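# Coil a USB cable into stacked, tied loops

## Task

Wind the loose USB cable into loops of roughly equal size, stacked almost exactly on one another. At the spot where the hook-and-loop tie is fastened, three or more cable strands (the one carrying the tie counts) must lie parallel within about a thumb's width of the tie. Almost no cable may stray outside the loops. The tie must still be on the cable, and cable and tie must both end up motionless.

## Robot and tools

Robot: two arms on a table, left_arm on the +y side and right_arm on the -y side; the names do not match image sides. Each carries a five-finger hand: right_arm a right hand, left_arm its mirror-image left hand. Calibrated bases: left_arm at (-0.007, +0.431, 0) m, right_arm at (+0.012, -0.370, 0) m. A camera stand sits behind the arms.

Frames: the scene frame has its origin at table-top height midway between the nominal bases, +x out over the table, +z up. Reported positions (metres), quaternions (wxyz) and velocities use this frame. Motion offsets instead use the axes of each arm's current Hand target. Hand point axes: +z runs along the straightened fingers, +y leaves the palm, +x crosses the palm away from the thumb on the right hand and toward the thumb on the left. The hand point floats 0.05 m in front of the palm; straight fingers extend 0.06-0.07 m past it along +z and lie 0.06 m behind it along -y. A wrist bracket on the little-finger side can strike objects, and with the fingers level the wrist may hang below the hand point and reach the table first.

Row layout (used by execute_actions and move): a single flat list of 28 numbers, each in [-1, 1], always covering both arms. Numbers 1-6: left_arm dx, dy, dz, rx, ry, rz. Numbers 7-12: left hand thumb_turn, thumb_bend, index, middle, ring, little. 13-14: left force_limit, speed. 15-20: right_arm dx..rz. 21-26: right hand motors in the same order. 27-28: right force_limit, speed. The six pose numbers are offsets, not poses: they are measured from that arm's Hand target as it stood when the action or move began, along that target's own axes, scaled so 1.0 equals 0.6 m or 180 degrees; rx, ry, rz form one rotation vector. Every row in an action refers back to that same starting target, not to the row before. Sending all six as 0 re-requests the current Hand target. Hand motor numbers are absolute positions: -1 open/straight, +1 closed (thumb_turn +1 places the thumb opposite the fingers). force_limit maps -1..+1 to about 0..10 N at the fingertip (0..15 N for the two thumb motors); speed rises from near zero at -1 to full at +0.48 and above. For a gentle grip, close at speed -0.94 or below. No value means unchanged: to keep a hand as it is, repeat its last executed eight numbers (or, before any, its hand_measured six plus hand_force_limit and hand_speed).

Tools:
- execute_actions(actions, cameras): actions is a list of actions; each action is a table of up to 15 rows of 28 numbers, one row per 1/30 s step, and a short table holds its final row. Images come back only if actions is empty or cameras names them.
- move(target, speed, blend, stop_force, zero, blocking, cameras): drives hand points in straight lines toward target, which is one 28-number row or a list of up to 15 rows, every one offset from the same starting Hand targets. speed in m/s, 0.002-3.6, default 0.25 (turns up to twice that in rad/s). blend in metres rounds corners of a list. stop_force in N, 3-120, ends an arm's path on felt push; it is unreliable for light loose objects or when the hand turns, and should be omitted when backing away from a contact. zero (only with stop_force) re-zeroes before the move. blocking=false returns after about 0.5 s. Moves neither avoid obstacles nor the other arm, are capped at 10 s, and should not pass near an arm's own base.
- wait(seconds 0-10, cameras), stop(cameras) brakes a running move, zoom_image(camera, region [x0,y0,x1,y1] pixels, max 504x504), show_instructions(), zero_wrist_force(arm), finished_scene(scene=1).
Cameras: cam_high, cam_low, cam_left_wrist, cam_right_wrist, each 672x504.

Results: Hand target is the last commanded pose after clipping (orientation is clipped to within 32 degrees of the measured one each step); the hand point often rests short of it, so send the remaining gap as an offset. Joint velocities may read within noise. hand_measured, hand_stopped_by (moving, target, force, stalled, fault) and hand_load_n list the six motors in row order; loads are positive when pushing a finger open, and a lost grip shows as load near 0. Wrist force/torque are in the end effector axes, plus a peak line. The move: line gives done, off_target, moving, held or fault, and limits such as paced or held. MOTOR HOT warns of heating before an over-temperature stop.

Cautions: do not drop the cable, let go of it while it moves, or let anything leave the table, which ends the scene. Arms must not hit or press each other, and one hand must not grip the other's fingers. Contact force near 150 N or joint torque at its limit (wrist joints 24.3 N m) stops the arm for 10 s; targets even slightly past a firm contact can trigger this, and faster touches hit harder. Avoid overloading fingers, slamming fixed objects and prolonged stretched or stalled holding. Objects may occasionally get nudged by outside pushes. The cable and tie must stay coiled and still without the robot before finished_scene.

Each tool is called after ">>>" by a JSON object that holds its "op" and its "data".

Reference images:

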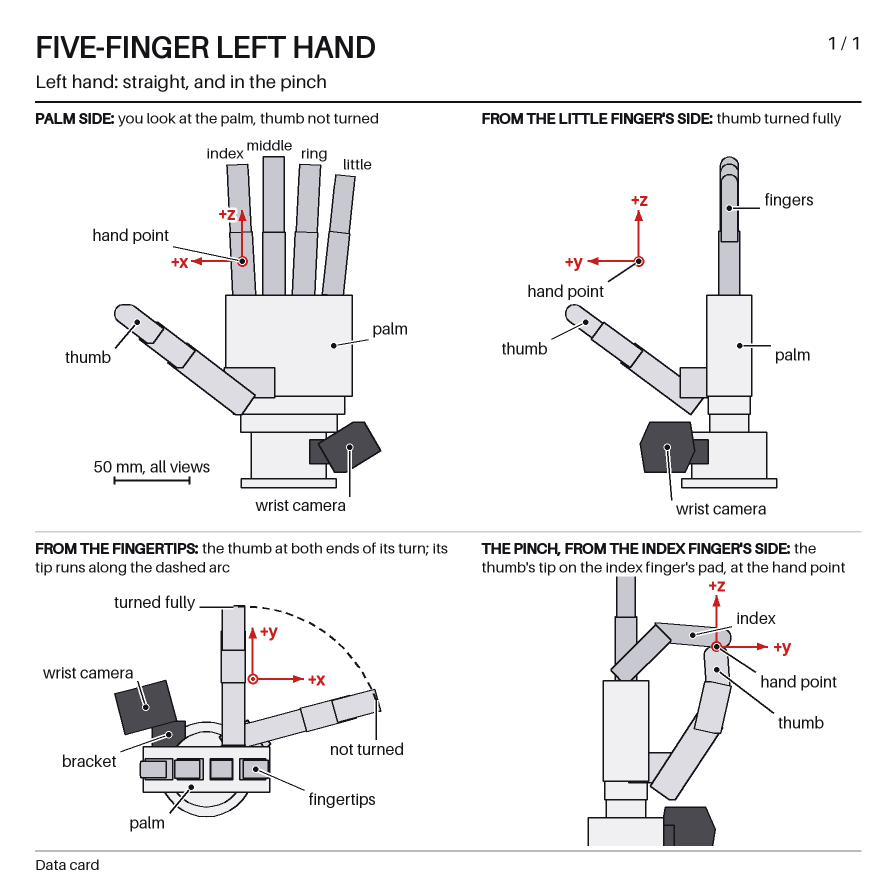

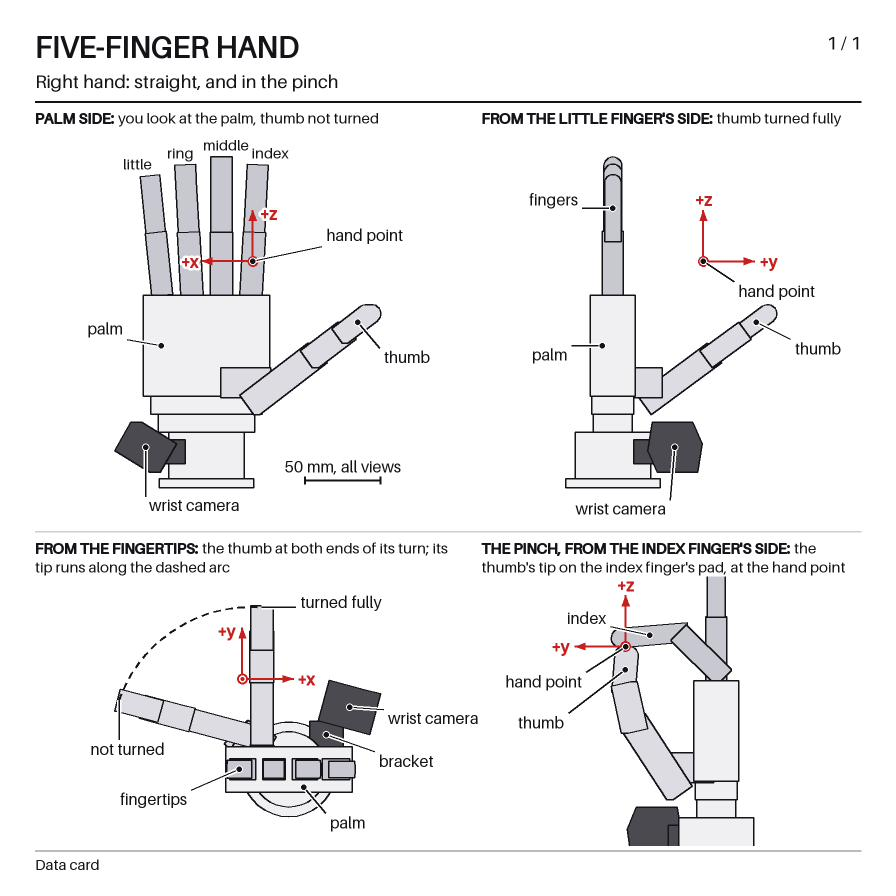

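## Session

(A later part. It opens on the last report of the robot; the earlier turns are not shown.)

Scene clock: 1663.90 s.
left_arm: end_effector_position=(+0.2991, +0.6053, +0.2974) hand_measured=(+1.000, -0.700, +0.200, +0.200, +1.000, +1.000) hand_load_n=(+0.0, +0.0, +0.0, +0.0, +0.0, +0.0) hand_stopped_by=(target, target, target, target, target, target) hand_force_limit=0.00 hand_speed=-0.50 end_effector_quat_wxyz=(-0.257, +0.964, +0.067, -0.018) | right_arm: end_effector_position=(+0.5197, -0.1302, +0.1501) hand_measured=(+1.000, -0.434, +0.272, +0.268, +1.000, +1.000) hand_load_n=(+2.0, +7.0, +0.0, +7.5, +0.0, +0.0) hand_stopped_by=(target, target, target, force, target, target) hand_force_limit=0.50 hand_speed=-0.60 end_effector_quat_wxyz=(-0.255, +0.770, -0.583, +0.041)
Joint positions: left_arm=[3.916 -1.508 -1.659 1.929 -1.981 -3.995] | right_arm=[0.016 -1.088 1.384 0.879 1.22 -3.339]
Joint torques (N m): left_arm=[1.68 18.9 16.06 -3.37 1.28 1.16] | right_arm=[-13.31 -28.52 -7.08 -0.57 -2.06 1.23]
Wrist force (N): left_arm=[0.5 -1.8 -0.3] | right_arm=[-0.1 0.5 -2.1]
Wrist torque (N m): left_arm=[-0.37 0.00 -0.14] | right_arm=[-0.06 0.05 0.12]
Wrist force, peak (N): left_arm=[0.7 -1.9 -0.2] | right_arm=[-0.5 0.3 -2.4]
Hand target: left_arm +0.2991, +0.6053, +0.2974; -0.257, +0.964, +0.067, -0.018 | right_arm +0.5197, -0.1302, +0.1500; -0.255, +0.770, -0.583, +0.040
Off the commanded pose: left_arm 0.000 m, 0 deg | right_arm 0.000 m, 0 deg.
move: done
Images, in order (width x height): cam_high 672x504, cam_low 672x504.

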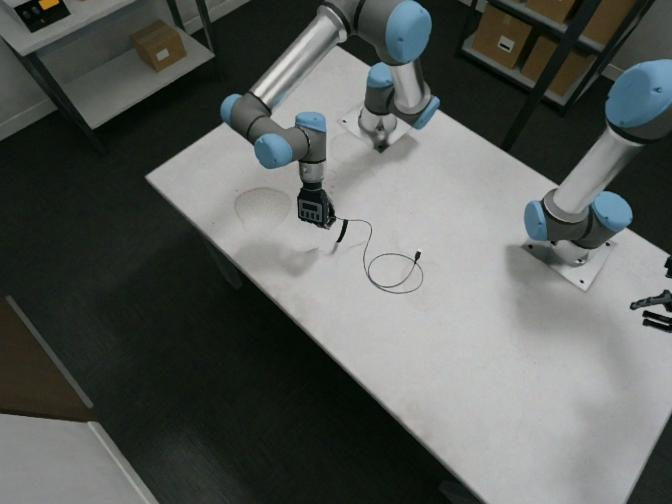

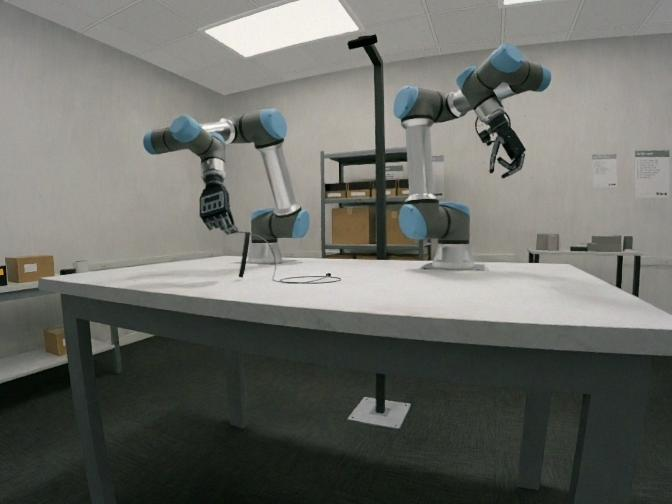

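>>> {"op": "move", "data": {"target": [[0,0,0,0,0,0,1,-0.7,0.2,0.2,1,1,0,-0.5,0.2470,0.0817,0.0262,0,0,0,1,-0.426,0.272,0.272,1,1,0.5,-0.6]], "speed": 0.15, "cameras": ["cam_high","cam_low"]}}

>>> {"op": "zoom_image", "data": {"camera": "cam_high", "region": [320, 180, 440, 310]}}

Scene clock: 1667.47 s.
left_arm: end_effector_position=(+0.2991, +0.6053, +0.2974) hand_measured=(+1.000, -0.700, +0.200, +0.200, +1.000, +1.000) hand_load_n=(+0.0, +0.0, +0.0, +0.0, +0.0, +0.0) hand_stopped_by=(target, target, target, target, target, target) hand_force_limit=0.00 hand_speed=-0.50 end_effector_quat_wxyz=(-0.257, +0.964, +0.067, -0.018) | right_arm: end_effector_position=(+0.5293, -0.2701, +0.0800) hand_measured=(+1.000, -0.434, +0.272, +0.268, +1.000, +1.000) hand_load_n=(+2.0, +7.0, +0.0, +7.0, +0.0, +0.0) hand_stopped_by=(target, target, target, force, target, target) hand_force_limit=0.50 hand_speed=-0.60 end_effector_quat_wxyz=(-0.255, +0.770, -0.583, +0.041)
Joint positions: left_arm=[3.916 -1.508 -1.659 1.929 -1.981 -3.995] | right_arm=[-0.274 -1.028 1.513 0.806 1.123 -3.635]
Joint torques (N m): left_arm=[1.43 18.11 15.04 -3.51 1.36 1.14] | right_arm=[-13.14 -28.71 -5.65 -0.37 -2.17 -1.31]
Wrist force (N): left_arm=[0.7 -1.7 -0.1] | right_arm=[0.0 0.5 -1.7]
Wrist torque (N m): left_arm=[-0.36 -0.02 -0.13] | right_arm=[-0.09 0.02 0.29]
Wrist force, peak (N): left_arm=[0.8 -1.9 -0.3] | right_arm=[0.0 0.6 -2.2]
Hand target: left_arm +0.2991, +0.6053, +0.2974; -0.257, +0.964, +0.067, -0.018 | right_arm +0.5293, -0.2702, +0.0799; -0.255, +0.770, -0.583, +0.040
Off the commanded pose: left_arm 0.000 m, 0 deg | right_arm 0.000 m, 0 deg.
move: done
Images, in order (width x height): cam_high 672x504, cam_low 672x504.

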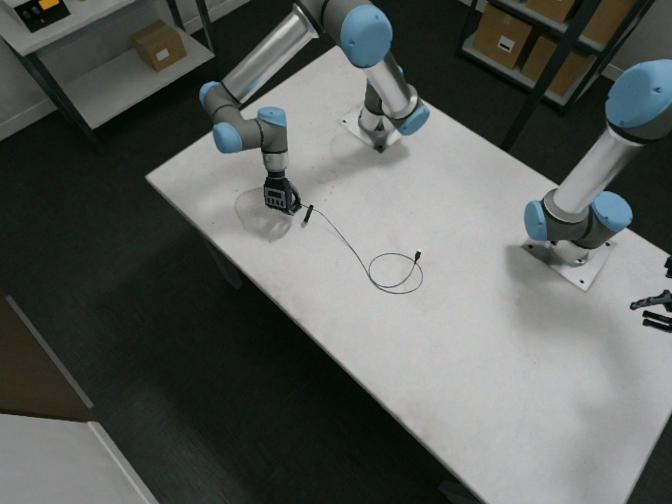

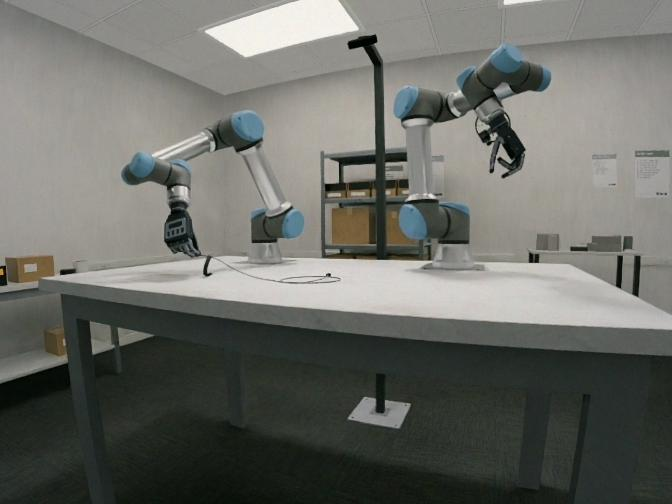

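Scaled by 3.877 from the camera's 672x504 image, which has a finer 960x720 frame.

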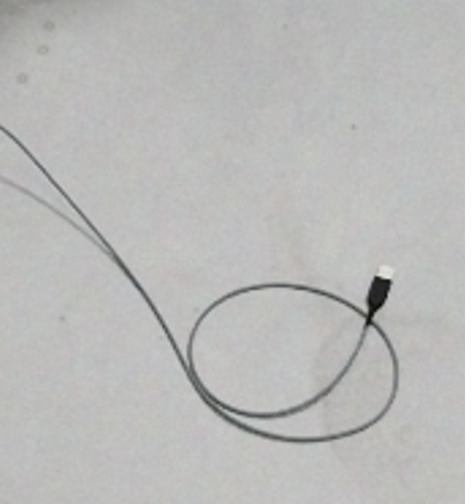

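>>> {"op": "move", "data": {"target": [[0,0,0,0,0,0,1,-0.7,0.2,0.2,1,1,0,-0.5,0.0650,0.0202,-0.0087,0,0,0,1,-0.426,0.272,0.272,1,1,0.5,-0.6]], "speed": 0.06, "cameras": ["cam_high"]}}

>>> {"op": "zoom_image", "data": {"camera": "cam_high", "region": [320, 180, 440, 310]}}

Scene clock: 1670.50 s.
left_arm: end_effector_position=(+0.2991, +0.6053, +0.2974) hand_measured=(+1.000, -0.700, +0.200, +0.200, +1.000, +1.000) hand_load_n=(+0.0, +0.0, +0.0, +0.0, +0.0, +0.0) hand_stopped_by=(target, target, target, target, target, target) hand_force_limit=0.00 hand_speed=-0.50 end_effector_quat_wxyz=(-0.257, +0.964, +0.067, -0.018) | right_arm: end_effector_position=(+0.5291, -0.3100, +0.0699) hand_measured=(+1.000, -0.434, +0.272, +0.268, +1.000, +1.000) hand_load_n=(+2.5, +7.0, +0.5, +7.0, +0.0, +0.0) hand_stopped_by=(target, target, target, force, target, target) hand_force_limit=0.50 hand_speed=-0.60 end_effector_quat_wxyz=(-0.255, +0.770, -0.583, +0.040) end_effector_velocity=(+0.001, -0.002, +0.000) end_effector_angular_velocity=(-0.001, -0.002, +0.001)
Joint positions: left_arm=[3.916 -1.508 -1.659 1.929 -1.981 -3.995] | right_arm=[-0.354 -1.007 1.518 0.818 1.102 -3.722]
Joint velocities: left_arm=[within noise] | right_arm=[-0.003 0.001 -0.001 0 -0.001 -0.005]
Joint torques (N m): left_arm=[1.66 18.39 15.53 -3.49 1.28 1.16] | right_arm=[-13.16 -29.28 -21.96 4.27 -2.16 -1.49]
Wrist force (N): left_arm=[0.6 -1.8 -0.1] | right_arm=[0.0 0.3 -2.0]
Wrist torque (N m): left_arm=[-0.38 0.00 -0.13] | right_arm=[-0.08 0.03 0.29]
Wrist force, peak (N): left_arm=[0.8 -1.9 -0.1] | right_arm=[0.0 0.4 -2.1]
Hand target: left_arm +0.2991, +0.6053, +0.2974; -0.257, +0.964, +0.067, -0.018 | right_arm +0.5291, -0.3101, +0.0699; -0.255, +0.770, -0.583, +0.040
Off the commanded pose: left_arm 0.000 m, 0 deg | right_arm 0.000 m, 0 deg.
move: done
Images, in order (width x height): cam_high 672x504.

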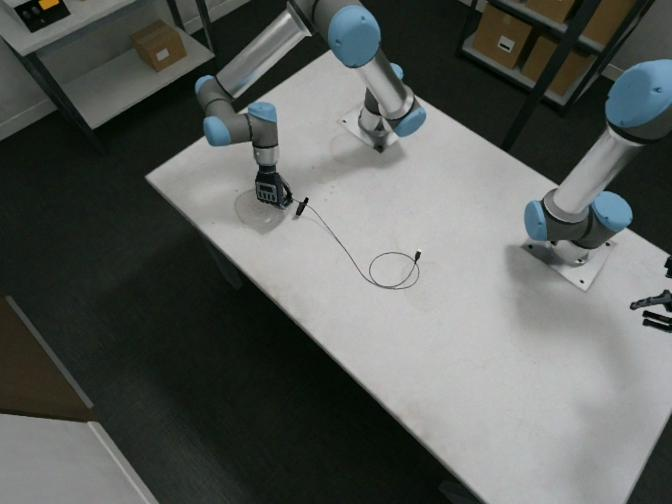

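Scaled by 3.877 from the camera's 672x504 image, which has a finer 960x720 frame.

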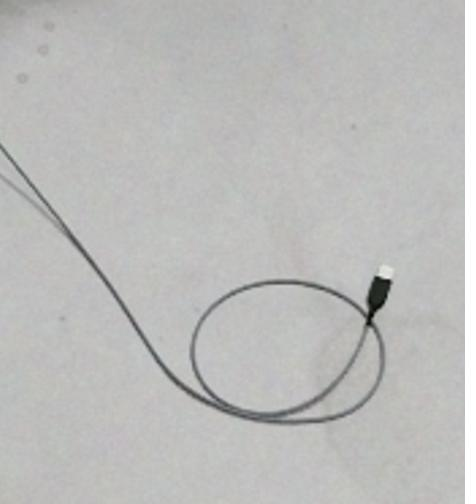

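>>> {"op": "move", "data": {"target": [[0,0,0,0,0,0,1,-0.7,0.2,0.2,1,1,0,-0.5,0.0306,0.0065,-0.0116,0,0,0,1,-0.426,0.272,0.272,1,1,0.5,-0.6]], "speed": 0.05, "cameras": ["cam_high"]}}

>>> {"op": "zoom_image", "data": {"camera": "cam_high", "region": [320, 180, 440, 310]}}

Scene clock: 1674.07 s.
left_arm: end_effector_position=(+0.2991, +0.6053, +0.2974) hand_measured=(+1.000, -0.700, +0.200, +0.200, +1.000, +1.000) hand_load_n=(+0.0, +0.0, +0.0, +0.0, +0.0, +0.0) hand_stopped_by=(target, target, target, target, target, target) hand_force_limit=0.00 hand_speed=-0.50 end_effector_quat_wxyz=(-0.257, +0.964, +0.067, -0.018) | right_arm: end_effector_position=(+0.5290, -0.3300, +0.0699) hand_measured=(+1.000, -0.434, +0.272, +0.268, +1.000, +1.000) hand_load_n=(+2.0, +7.0, +0.0, +7.0, +0.0, +0.0) hand_stopped_by=(target, target, target, force, target, target) hand_force_limit=0.50 hand_speed=-0.60 end_effector_quat_wxyz=(-0.255, +0.770, -0.583, +0.040)
Joint positions: left_arm=[3.916 -1.508 -1.659 1.929 -1.981 -3.995] | right_arm=[-0.393 -0.999 1.511 0.837 1.093 -3.765]
Joint torques (N m): left_arm=[1.71 18.27 15.34 -3.46 1.34 1.08] | right_arm=[-13.02 -30.46 -20.95 4.27 -2.38 -1.42]
Wrist force (N): left_arm=[0.7 -1.6 0.0] | right_arm=[0.1 0.0 -1.7]
Wrist torque (N m): left_arm=[-0.34 -0.01 -0.13] | right_arm=[-0.14 0.00 0.28]
Wrist force, peak (N): left_arm=[0.8 -1.9 -0.3] | right_arm=[0.1 0.1 -2.3]
Hand target: left_arm +0.2991, +0.6053, +0.2974; -0.257, +0.964, +0.067, -0.018 | right_arm +0.5290, -0.3302, +0.0699; -0.255, +0.770, -0.583, +0.040
Off the commanded pose: left_arm 0.000 m, 0 deg | right_arm 0.000 m, 0 deg.
move: done
Images, in order (width x height): cam_high 672x504.

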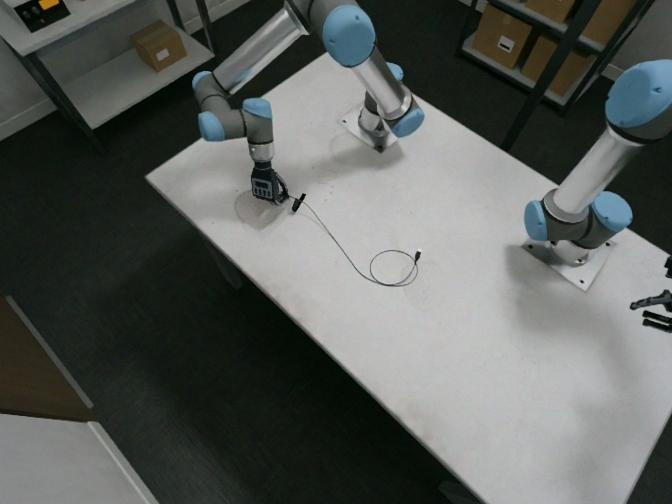

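Scaled by 3.877 from the camera's 672x504 image, which has a finer 960x720 frame.

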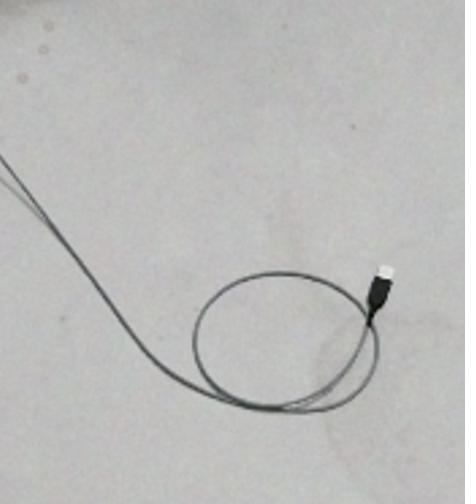

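>>> {"op": "move", "data": {"target": [[0,0,0,0,0,0,1,-0.7,0.2,0.2,1,1,0,-0.5,-0.5293,-0.3188,-0.2118,0,0,0.1722,1,-0.426,0.272,0.272,1,1,0.5,-0.6]], "speed": 0.2, "cameras": ["cam_high","cam_low"]}}

>>> {"op": "zoom_image", "data": {"camera": "cam_high", "region": [320, 180, 440, 310]}}

>>> {"op": "zoom_image", "data": {"camera": "cam_low", "region": [200, 120, 360, 300]}}

Scene clock: 1683.67 s.
left_arm: end_effector_position=(+0.2991, +0.6053, +0.2974) hand_measured=(+1.000, -0.700, +0.200, +0.200, +1.000, +1.000) hand_load_n=(+0.0, +0.0, +0.0, +0.0, +0.0, +0.0) hand_stopped_by=(target, target, target, target, target, target) hand_force_limit=0.00 hand_speed=-0.50 end_effector_quat_wxyz=(-0.257, +0.964, +0.067, -0.018) | right_arm: end_effector_position=(+0.5504, -0.0461, +0.3390) hand_measured=(+1.000, -0.434, +0.272, +0.268, +1.000, +1.000) hand_load_n=(+2.0, +7.0, +0.0, +7.0, +0.0, +0.0) hand_stopped_by=(target, target, target, force, target, target) hand_force_limit=0.50 hand_speed=-0.60 end_effector_quat_wxyz=(+0.257, -0.586, +0.768, +0.029)
Joint positions: left_arm=[3.916 -1.508 -1.659 1.929 -1.981 -3.995] | right_arm=[0.124 -1.023 0.832 1.331 1.263 -2.693]
Joint torques (N m): left_arm=[0.6 18.6 14.85 -3.44 1.16 1.01] | right_arm=[13.56 -32.42 -24.55 3.84 1.26 1.29]
Wrist force (N): left_arm=[0.7 -1.8 -0.2] | right_arm=[0.3 0.3 -2.1]
Wrist torque (N m): left_arm=[-0.36 -0.03 -0.12] | right_arm=[-0.12 -0.01 0.17]
Wrist force, peak (N): left_arm=[0.8 -1.9 -0.2] | right_arm=[-0.1 0.3 -2.5]
Hand target: left_arm +0.2991, +0.6053, +0.2974; -0.257, +0.964, +0.067, -0.018 | right_arm +0.5505, -0.0461, +0.3390; +0.257, -0.586, +0.768, +0.029
Off the commanded pose: left_arm 0.000 m, 0 deg | right_arm 0.000 m, 0 deg.
move: done
Images, in order (width x height): cam_high 672x504, cam_low 672x504.

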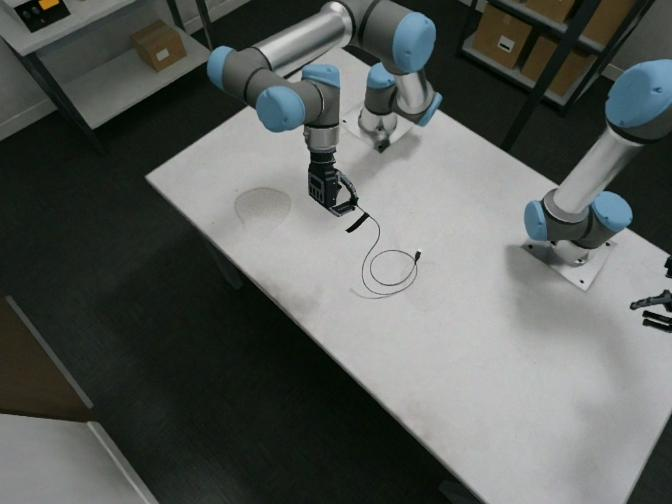

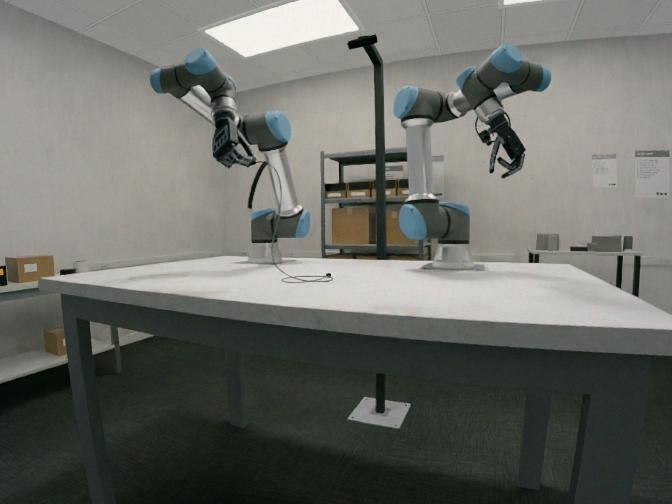

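Scaled by 3.877 from the camera's 672x504 image, which has a finer 960x720 frame.

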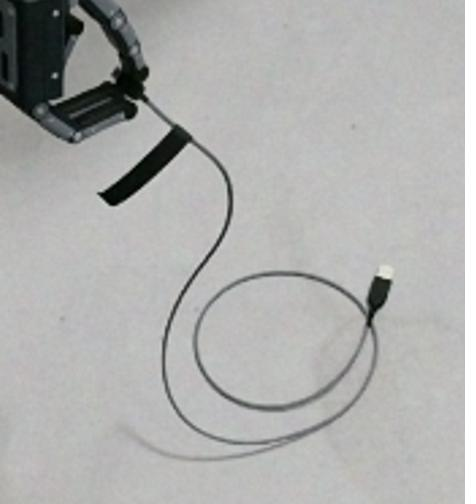

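Scaled by 2.800 from the camera's 672x504 image, which has a finer 960x720 frame.

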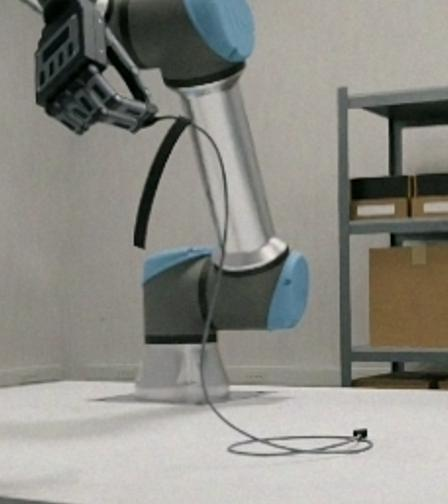

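>>> {"op": "move", "data": {"target": [[0,0,0,0,0,0,1,-0.7,0.2,0.2,1,1,0,-0.5,0.0755,0.0633,0.0988,0,0,0,1,-0.426,0.272,0.272,1,1,0.5,-0.6]], "speed": 0.12, "cameras": ["cam_high","cam_low"]}}

>>> {"op": "zoom_image", "data": {"camera": "cam_high", "region": [320, 180, 440, 310]}}

>>> {"op": "zoom_image", "data": {"camera": "cam_low", "region": [200, 140, 360, 300]}}

Scene clock: 1687.97 s.
left_arm: end_effector_position=(+0.2991, +0.6053, +0.2974) hand_measured=(+1.000, -0.700, +0.200, +0.200, +1.000, +1.000) hand_load_n=(+0.0, +0.0, +0.0, +0.0, +0.0, +0.0) hand_stopped_by=(target, target, target, target, target, target) hand_force_limit=0.00 hand_speed=-0.50 end_effector_quat_wxyz=(-0.257, +0.964, +0.067, -0.018) | right_arm: end_effector_position=(+0.5289, -0.0539, +0.2586) hand_measured=(+1.000, -0.434, +0.272, +0.268, +1.000, +1.000) hand_load_n=(+2.0, +7.5, +0.0, +6.5, +0.0, +0.0) hand_stopped_by=(target, target, target, force, target, target) hand_force_limit=0.50 hand_speed=-0.60 end_effector_quat_wxyz=(+0.257, -0.586, +0.768, +0.029)
Joint positions: left_arm=[3.916 -1.508 -1.659 1.929 -1.981 -3.995] | right_arm=[0.113 -1.103 1.162 1.085 1.259 -2.703]
Joint torques (N m): left_arm=[0.99 19.2 16.13 -3.46 1.47 1.06] | right_arm=[-13.57 -46.75 -7.8 -0.78 -2.12 0.94]
Wrist force (N): left_arm=[0.7 -1.5 0.0] | right_arm=[0.4 0.6 -2.3]
Wrist torque (N m): left_arm=[-0.34 -0.02 -0.14] | right_arm=[-0.06 -0.01 0.36]
Wrist force, peak (N): left_arm=[0.8 -1.9 -0.3] | right_arm=[-0.1 0.3 -2.7]
Hand target: left_arm +0.2991, +0.6053, +0.2974; -0.257, +0.964, +0.067, -0.018 | right_arm +0.5289, -0.0539, +0.2585; +0.257, -0.586, +0.768, +0.029
Off the commanded pose: left_arm 0.000 m, 0 deg | right_arm 0.000 m, 0 deg.
move: done
Images, in order (width x height): cam_high 672x504, cam_low 672x504.

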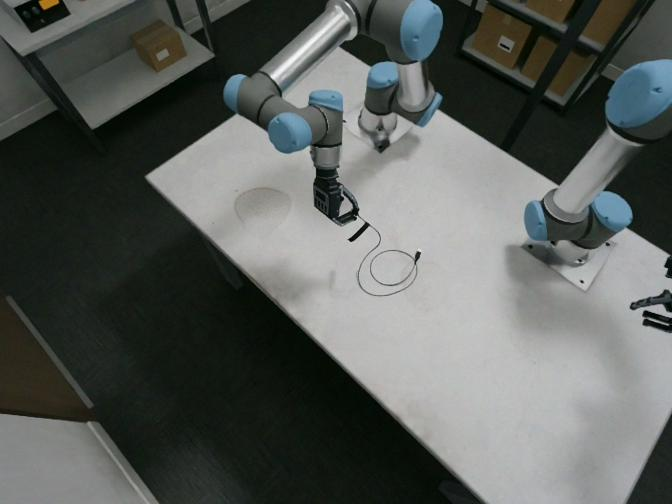

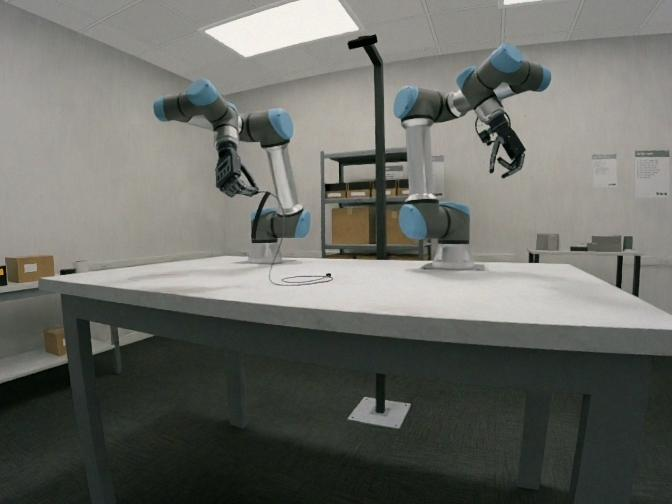

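Scaled by 3.877 from the camera's 672x504 image, which has a finer 960x720 frame.

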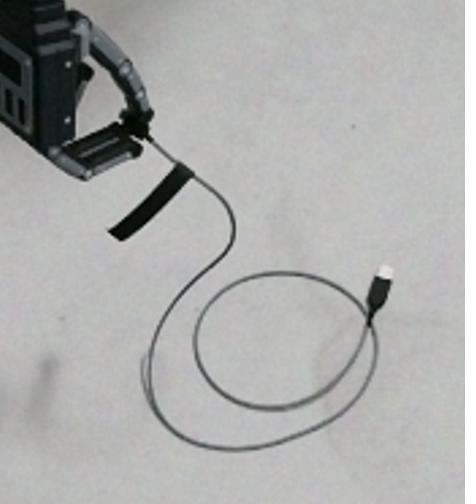

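Scaled by 3.150 from the camera's 672x504 image, which has a finer 960x720 frame.

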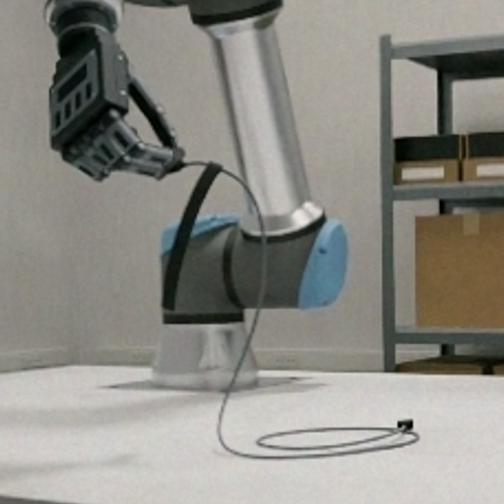

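>>> {"op": "move", "data": {"target": [[0,0,0,0,0,0,1,-0.7,0.2,0.2,1,1,0,-0.5,0.1360,0.0667,0.0132,0,0,0.1111,1,-0.426,0.272,0.272,1,1,0.5,-0.6]], "speed": 0.12, "cameras": ["cam_high","cam_low"]}}

>>> {"op": "zoom_image", "data": {"camera": "cam_high", "region": [320, 180, 440, 310]}}

>>> {"op": "zoom_image", "data": {"camera": "cam_low", "region": [200, 140, 360, 300]}}

Scene clock: 1701.17 s.
left_arm: end_effector_position=(+0.2991, +0.6053, +0.2974) hand_measured=(+1.000, -0.700, +0.200, +0.200, +1.000, +1.000) hand_load_n=(+0.0, +0.0, -0.5, +0.0, +0.0, +0.0) hand_stopped_by=(target, target, target, target, target, target) hand_force_limit=0.00 hand_speed=-0.50 end_effector_quat_wxyz=(-0.257, +0.964, +0.067, -0.018) | right_arm: end_effector_position=(+0.4804, -0.1109, +0.2065) hand_measured=(+1.000, -0.434, +0.272, +0.268, +1.000, +1.000) hand_load_n=(+2.0, +7.0, +0.0, +6.5, +0.0, +0.0) hand_stopped_by=(target, target, target, force, target, target) hand_force_limit=0.50 hand_speed=-0.60 end_effector_quat_wxyz=(+0.248, -0.444, +0.858, +0.073)
Joint positions: left_arm=[3.916 -1.508 -1.659 1.929 -1.981 -3.995] | right_arm=[-0.037 -1.274 1.581 0.886 1.2 -2.501]
Joint torques (N m): left_arm=[1.44 18.81 16.28 -3.3 1.37 1.13] | right_arm=[-13.5 -39.06 -6.2 -0.36 -2.22 1.46]
Wrist force (N): left_arm=[0.8 -1.6 -0.1] | right_arm=[0.5 0.5 -2.4]
Wrist torque (N m): left_arm=[-0.34 -0.03 -0.12] | right_arm=[-0.05 -0.04 0.23]
Wrist force, peak (N): left_arm=[0.8 -1.9 -0.1] | right_arm=[0.5 0.5 -2.6]
Hand target: left_arm +0.2991, +0.6053, +0.2974; -0.257, +0.964, +0.067, -0.018 | right_arm +0.4804, -0.1109, +0.2064; +0.248, -0.444, +0.858, +0.073
Off the commanded pose: left_arm 0.000 m, 0 deg | right_arm 0.000 m, 0 deg.
move: done
Images, in order (width x height): cam_high 672x504, cam_low 672x504.

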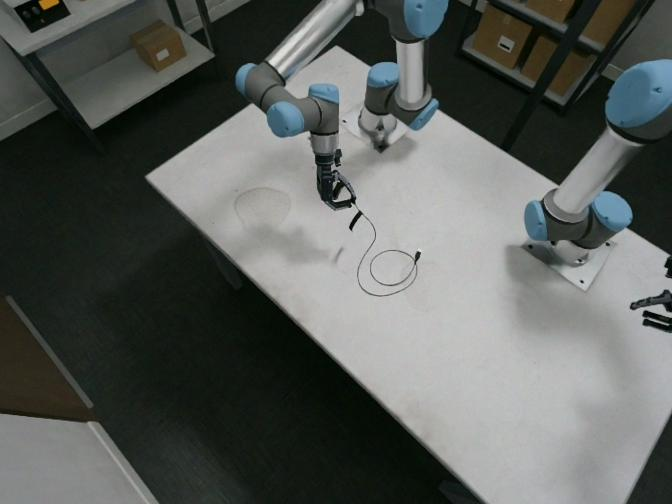

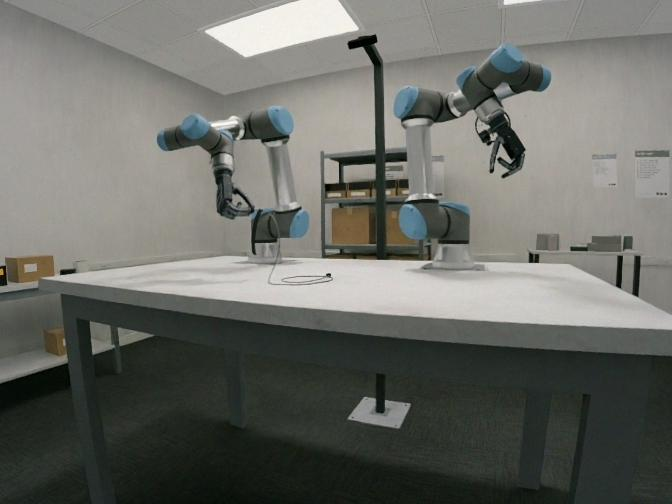

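Scaled by 3.877 from the camera's 672x504 image, which has a finer 960x720 frame.

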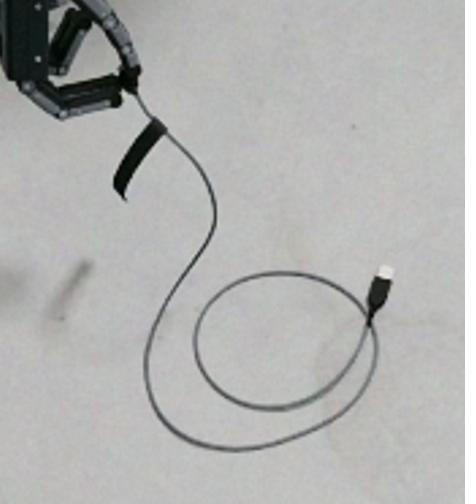

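Scaled by 3.150 from the camera's 672x504 image, which has a finer 960x720 frame.

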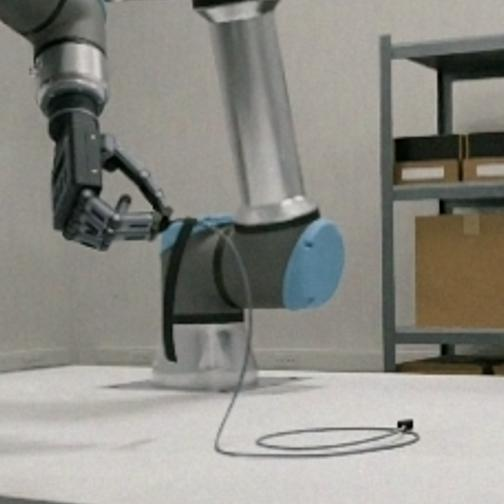

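>>> {"op": "move", "data": {"target": [[0,0,0,0,0,0,1,-0.7,0.2,0.2,1,1,0,-0.5,0.0040,0.1515,-0.0443,0,0,0.2222,1,-0.426,0.272,0.272,1,1,0.5,-0.6]], "speed": 0.15, "cameras": ["cam_high","cam_low"]}}

>>> {"op": "zoom_image", "data": {"camera": "cam_high", "region": [340, 180, 460, 310]}}

>>> {"op": "zoom_image", "data": {"camera": "cam_low", "region": [220, 140, 380, 300]}}

Scene clock: 1709.30 s.
left_arm: end_effector_position=(+0.2991, +0.6053, +0.2974) hand_measured=(+1.000, -0.700, +0.200, +0.200, +1.000, +1.000) hand_load_n=(+0.0, +0.0, +0.5, +0.0, +0.0, +0.0) hand_stopped_by=(target, target, target, target, target, target) hand_force_limit=0.00 hand_speed=-0.50 end_effector_quat_wxyz=(-0.257, +0.964, +0.067, -0.018) | right_arm: end_effector_position=(+0.3971, -0.0678, +0.2197) hand_measured=(+1.000, -0.434, +0.272, +0.268, +1.000, +1.000) hand_load_n=(+2.0, +7.0, +0.0, +7.0, +0.0, +0.0) hand_stopped_by=(target, target, target, force, target, target) hand_force_limit=0.50 hand_speed=-0.60 end_effector_quat_wxyz=(+0.208, -0.124, +0.958, +0.154)
Joint positions: left_arm=[3.916 -1.508 -1.659 1.929 -1.981 -3.995] | right_arm=[0.083 -1.523 1.883 0.793 1.246 -1.685]
Joint torques (N m): left_arm=[0.75 18.56 16.22 -3.39 1.2 1.17] | right_arm=[13.84 -28.32 -6.17 -0.68 1.22 1.42]
Wrist force (N): left_arm=[0.7 -1.6 -0.2] | right_arm=[0.7 0.6 -2.8]
Wrist torque (N m): left_arm=[-0.34 -0.02 -0.13] | right_arm=[-0.07 -0.07 0.24]
Wrist force, peak (N): left_arm=[0.8 -1.9 -0.3] | right_arm=[0.6 0.7 -2.9]
Hand target: left_arm +0.2991, +0.6053, +0.2974; -0.257, +0.964, +0.067, -0.018 | right_arm +0.3971, -0.0678, +0.2197; +0.208, -0.124, +0.958, +0.154
Off the commanded pose: left_arm 0.000 m, 0 deg | right_arm 0.000 m, 0 deg.
move: done
Images, in order (width x height): cam_high 672x504, cam_low 672x504.

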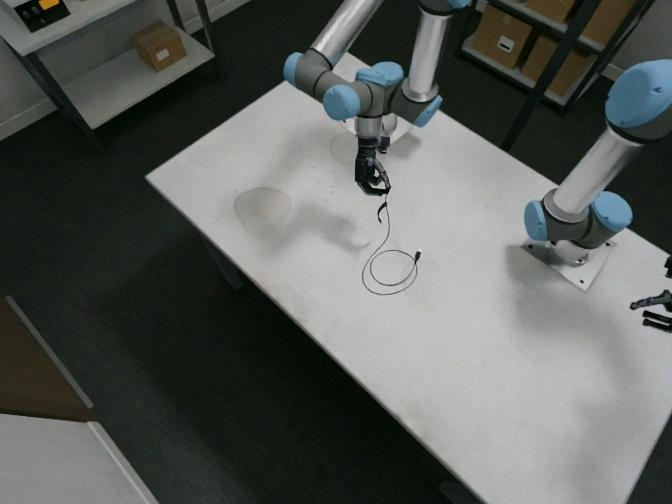

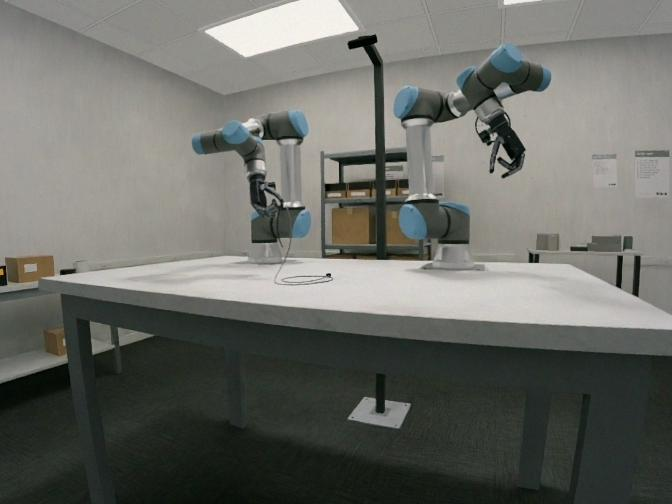

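Scaled by 3.877 from the camera's 672x504 image, which has a finer 960x720 frame.

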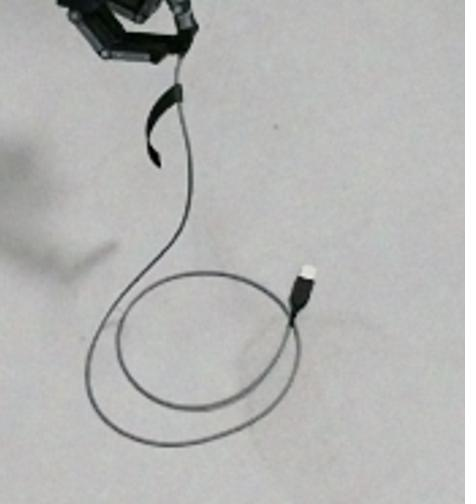

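Scaled by 3.150 from the camera's 672x504 image, which has a finer 960x720 frame.

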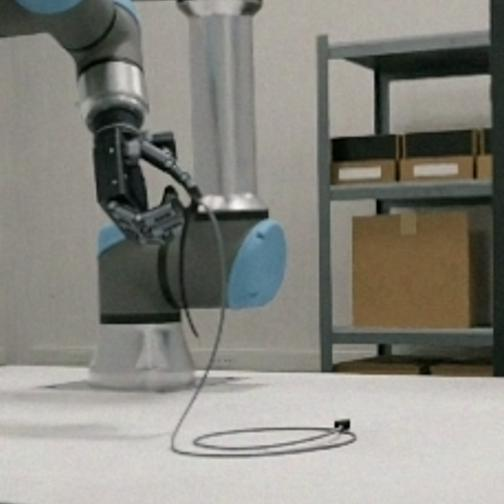

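>>> {"op": "move", "data": {"target": [[0,0,0,0,0,0,1,-0.7,0.2,0.2,1,1,0,-0.5,0.0688,0.0615,0.0092,0,0,0.1111,1,-0.426,0.272,0.272,1,1,0.5,-0.6]], "speed": 0.12}}

>>> {"op": "move", "data": {"target": [[0,0,0,0,0,0,1,-0.7,0.2,0.2,1,1,0,-0.5,0.0778,0.0472,0.0457,0,0,0.1111,1,-0.426,0.272,0.272,1,1,0.5,-0.6]], "speed": 0.12, "cameras": ["cam_high","cam_low"]}}

>>> {"op": "zoom_image", "data": {"camera": "cam_high", "region": [340, 180, 460, 310]}}

>>> {"op": "zoom_image", "data": {"camera": "cam_low", "region": [220, 140, 380, 300]}}

Scene clock: 1716.30 s.
left_arm: end_effector_position=(+0.2991, +0.6053, +0.2974) hand_measured=(+1.000, -0.700, +0.200, +0.200, +1.000, +1.000) hand_load_n=(+0.0, +0.0, +0.0, +0.0, +0.0, +0.0) hand_stopped_by=(target, target, target, target, target, target) hand_force_limit=0.00 hand_speed=-0.50 end_effector_quat_wxyz=(-0.257, +0.964, +0.067, -0.018) | right_arm: end_effector_position=(+0.3515, -0.0391, +0.2059) hand_measured=(+1.000, -0.434, +0.272, +0.268, +1.000, +1.000) hand_load_n=(+2.0, +7.0, +0.5, +7.0, +0.0, +0.0) hand_stopped_by=(target, target, target, force, target, target) hand_force_limit=0.50 hand_speed=-0.60 end_effector_quat_wxyz=(+0.178, +0.044, +0.965, +0.188)
Joint positions: left_arm=[3.916 -1.508 -1.659 1.929 -1.981 -3.995] | right_arm=[0.259 -1.599 1.999 0.706 1.322 -1.171]
Joint torques (N m): left_arm=[0.71 19.28 15.46 -3.44 1.17 0.98] | right_arm=[13.89 -24.36 -6.85 -0.81 1.27 1]
Wrist force (N): left_arm=[0.5 -1.6 -0.1] | right_arm=[0.5 0.5 -2.5]
Wrist torque (N m): left_arm=[-0.34 0.01 -0.14] | right_arm=[-0.08 -0.02 0.23]
Wrist force, peak (N): left_arm=[0.8 -1.9 -0.1] | right_arm=[0.4 0.8 -3.2]
Hand target: left_arm +0.2991, +0.6053, +0.2974; -0.257, +0.964, +0.067, -0.018 | right_arm +0.3515, -0.0391, +0.2059; +0.178, +0.044, +0.965, +0.188
Off the commanded pose: left_arm 0.000 m, 0 deg | right_arm 0.000 m, 0 deg.
move: done

Scene clock: 1718.47 s.
left_arm: end_effector_position=(+0.2991, +0.6053, +0.2974) hand_measured=(+1.000, -0.700, +0.200, +0.200, +1.000, +1.000) hand_load_n=(+0.0, +0.0, +0.5, +0.0, +0.0, +0.0) hand_stopped_by=(target, target, target, target, target, target) hand_force_limit=0.00 hand_speed=-0.50 end_effector_quat_wxyz=(-0.257, +0.964, +0.067, -0.018) | right_arm: end_effector_position=(+0.3184, +0.0037, +0.1775) hand_measured=(+1.000, -0.434, +0.272, +0.268, +1.000, +1.000) hand_load_n=(+2.5, +7.0, +0.0, +7.0, +0.0, +0.0) hand_stopped_by=(target, target, target, force, target, target) hand_force_limit=0.50 hand_speed=-0.60 end_effector_quat_wxyz=(+0.143, +0.211, +0.943, +0.216)
Joint positions: left_arm=[3.916 -1.508 -1.659 1.929 -1.981 -3.995] | right_arm=[0.535 -1.547 2.018 0.589 1.452 -0.573]
Joint torques (N m): left_arm=[0.5 19.04 15.33 -3.46 1.24 1.01] | right_arm=[13.93 -8.21 -22.23 -0.98 1.67 1.32]
Wrist force (N): left_arm=[0.7 -1.7 -0.3] | right_arm=[0.9 0.5 -3.1]
Wrist torque (N m): left_arm=[-0.34 -0.03 -0.13] | right_arm=[-0.04 -0.06 0.23]
Wrist force, peak (N): left_arm=[0.8 -1.9 -0.2] | right_arm=[1.2 0.5 -3.3]
Hand target: left_arm +0.2991, +0.6053, +0.2974; -0.257, +0.964, +0.067, -0.018 | right_arm +0.3184, +0.0037, +0.1775; +0.143, +0.211, +0.943, +0.216
Off the commanded pose: left_arm 0.000 m, 0 deg | right_arm 0.000 m, 0 deg.
move: done
Images, in order (width x height): cam_high 672x504, cam_low 672x504.

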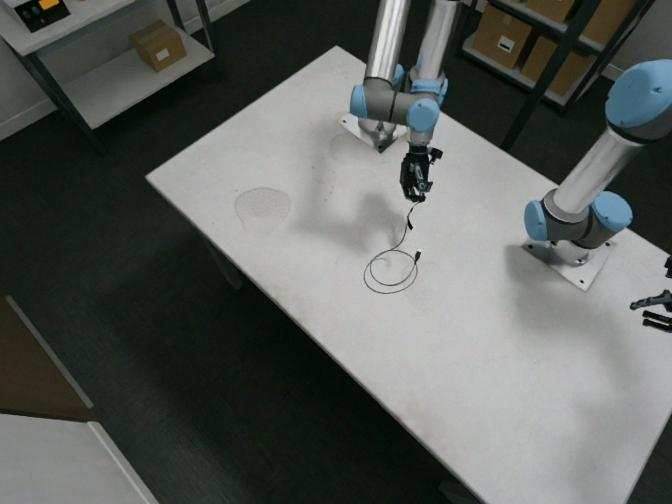

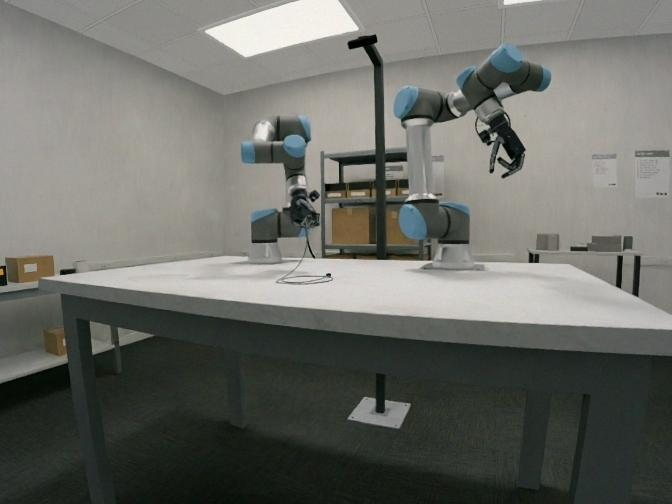

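Scaled by 3.877 from the camera's 672x504 image, which has a finer 960x720 frame.

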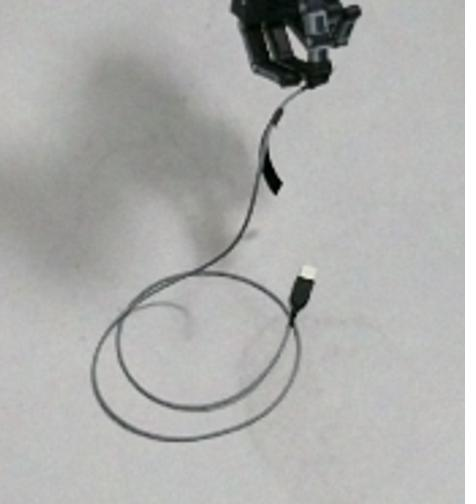

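Scaled by 3.150 from the camera's 672x504 image, which has a finer 960x720 frame.

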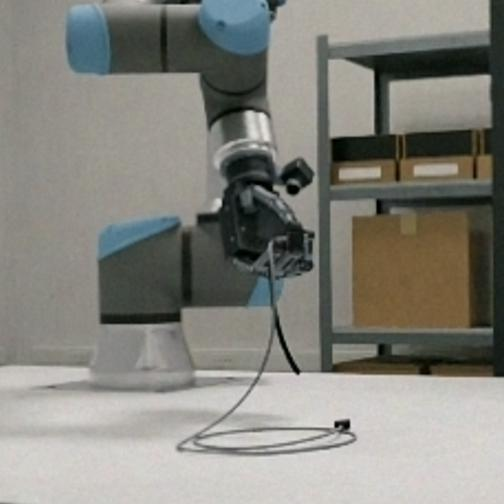

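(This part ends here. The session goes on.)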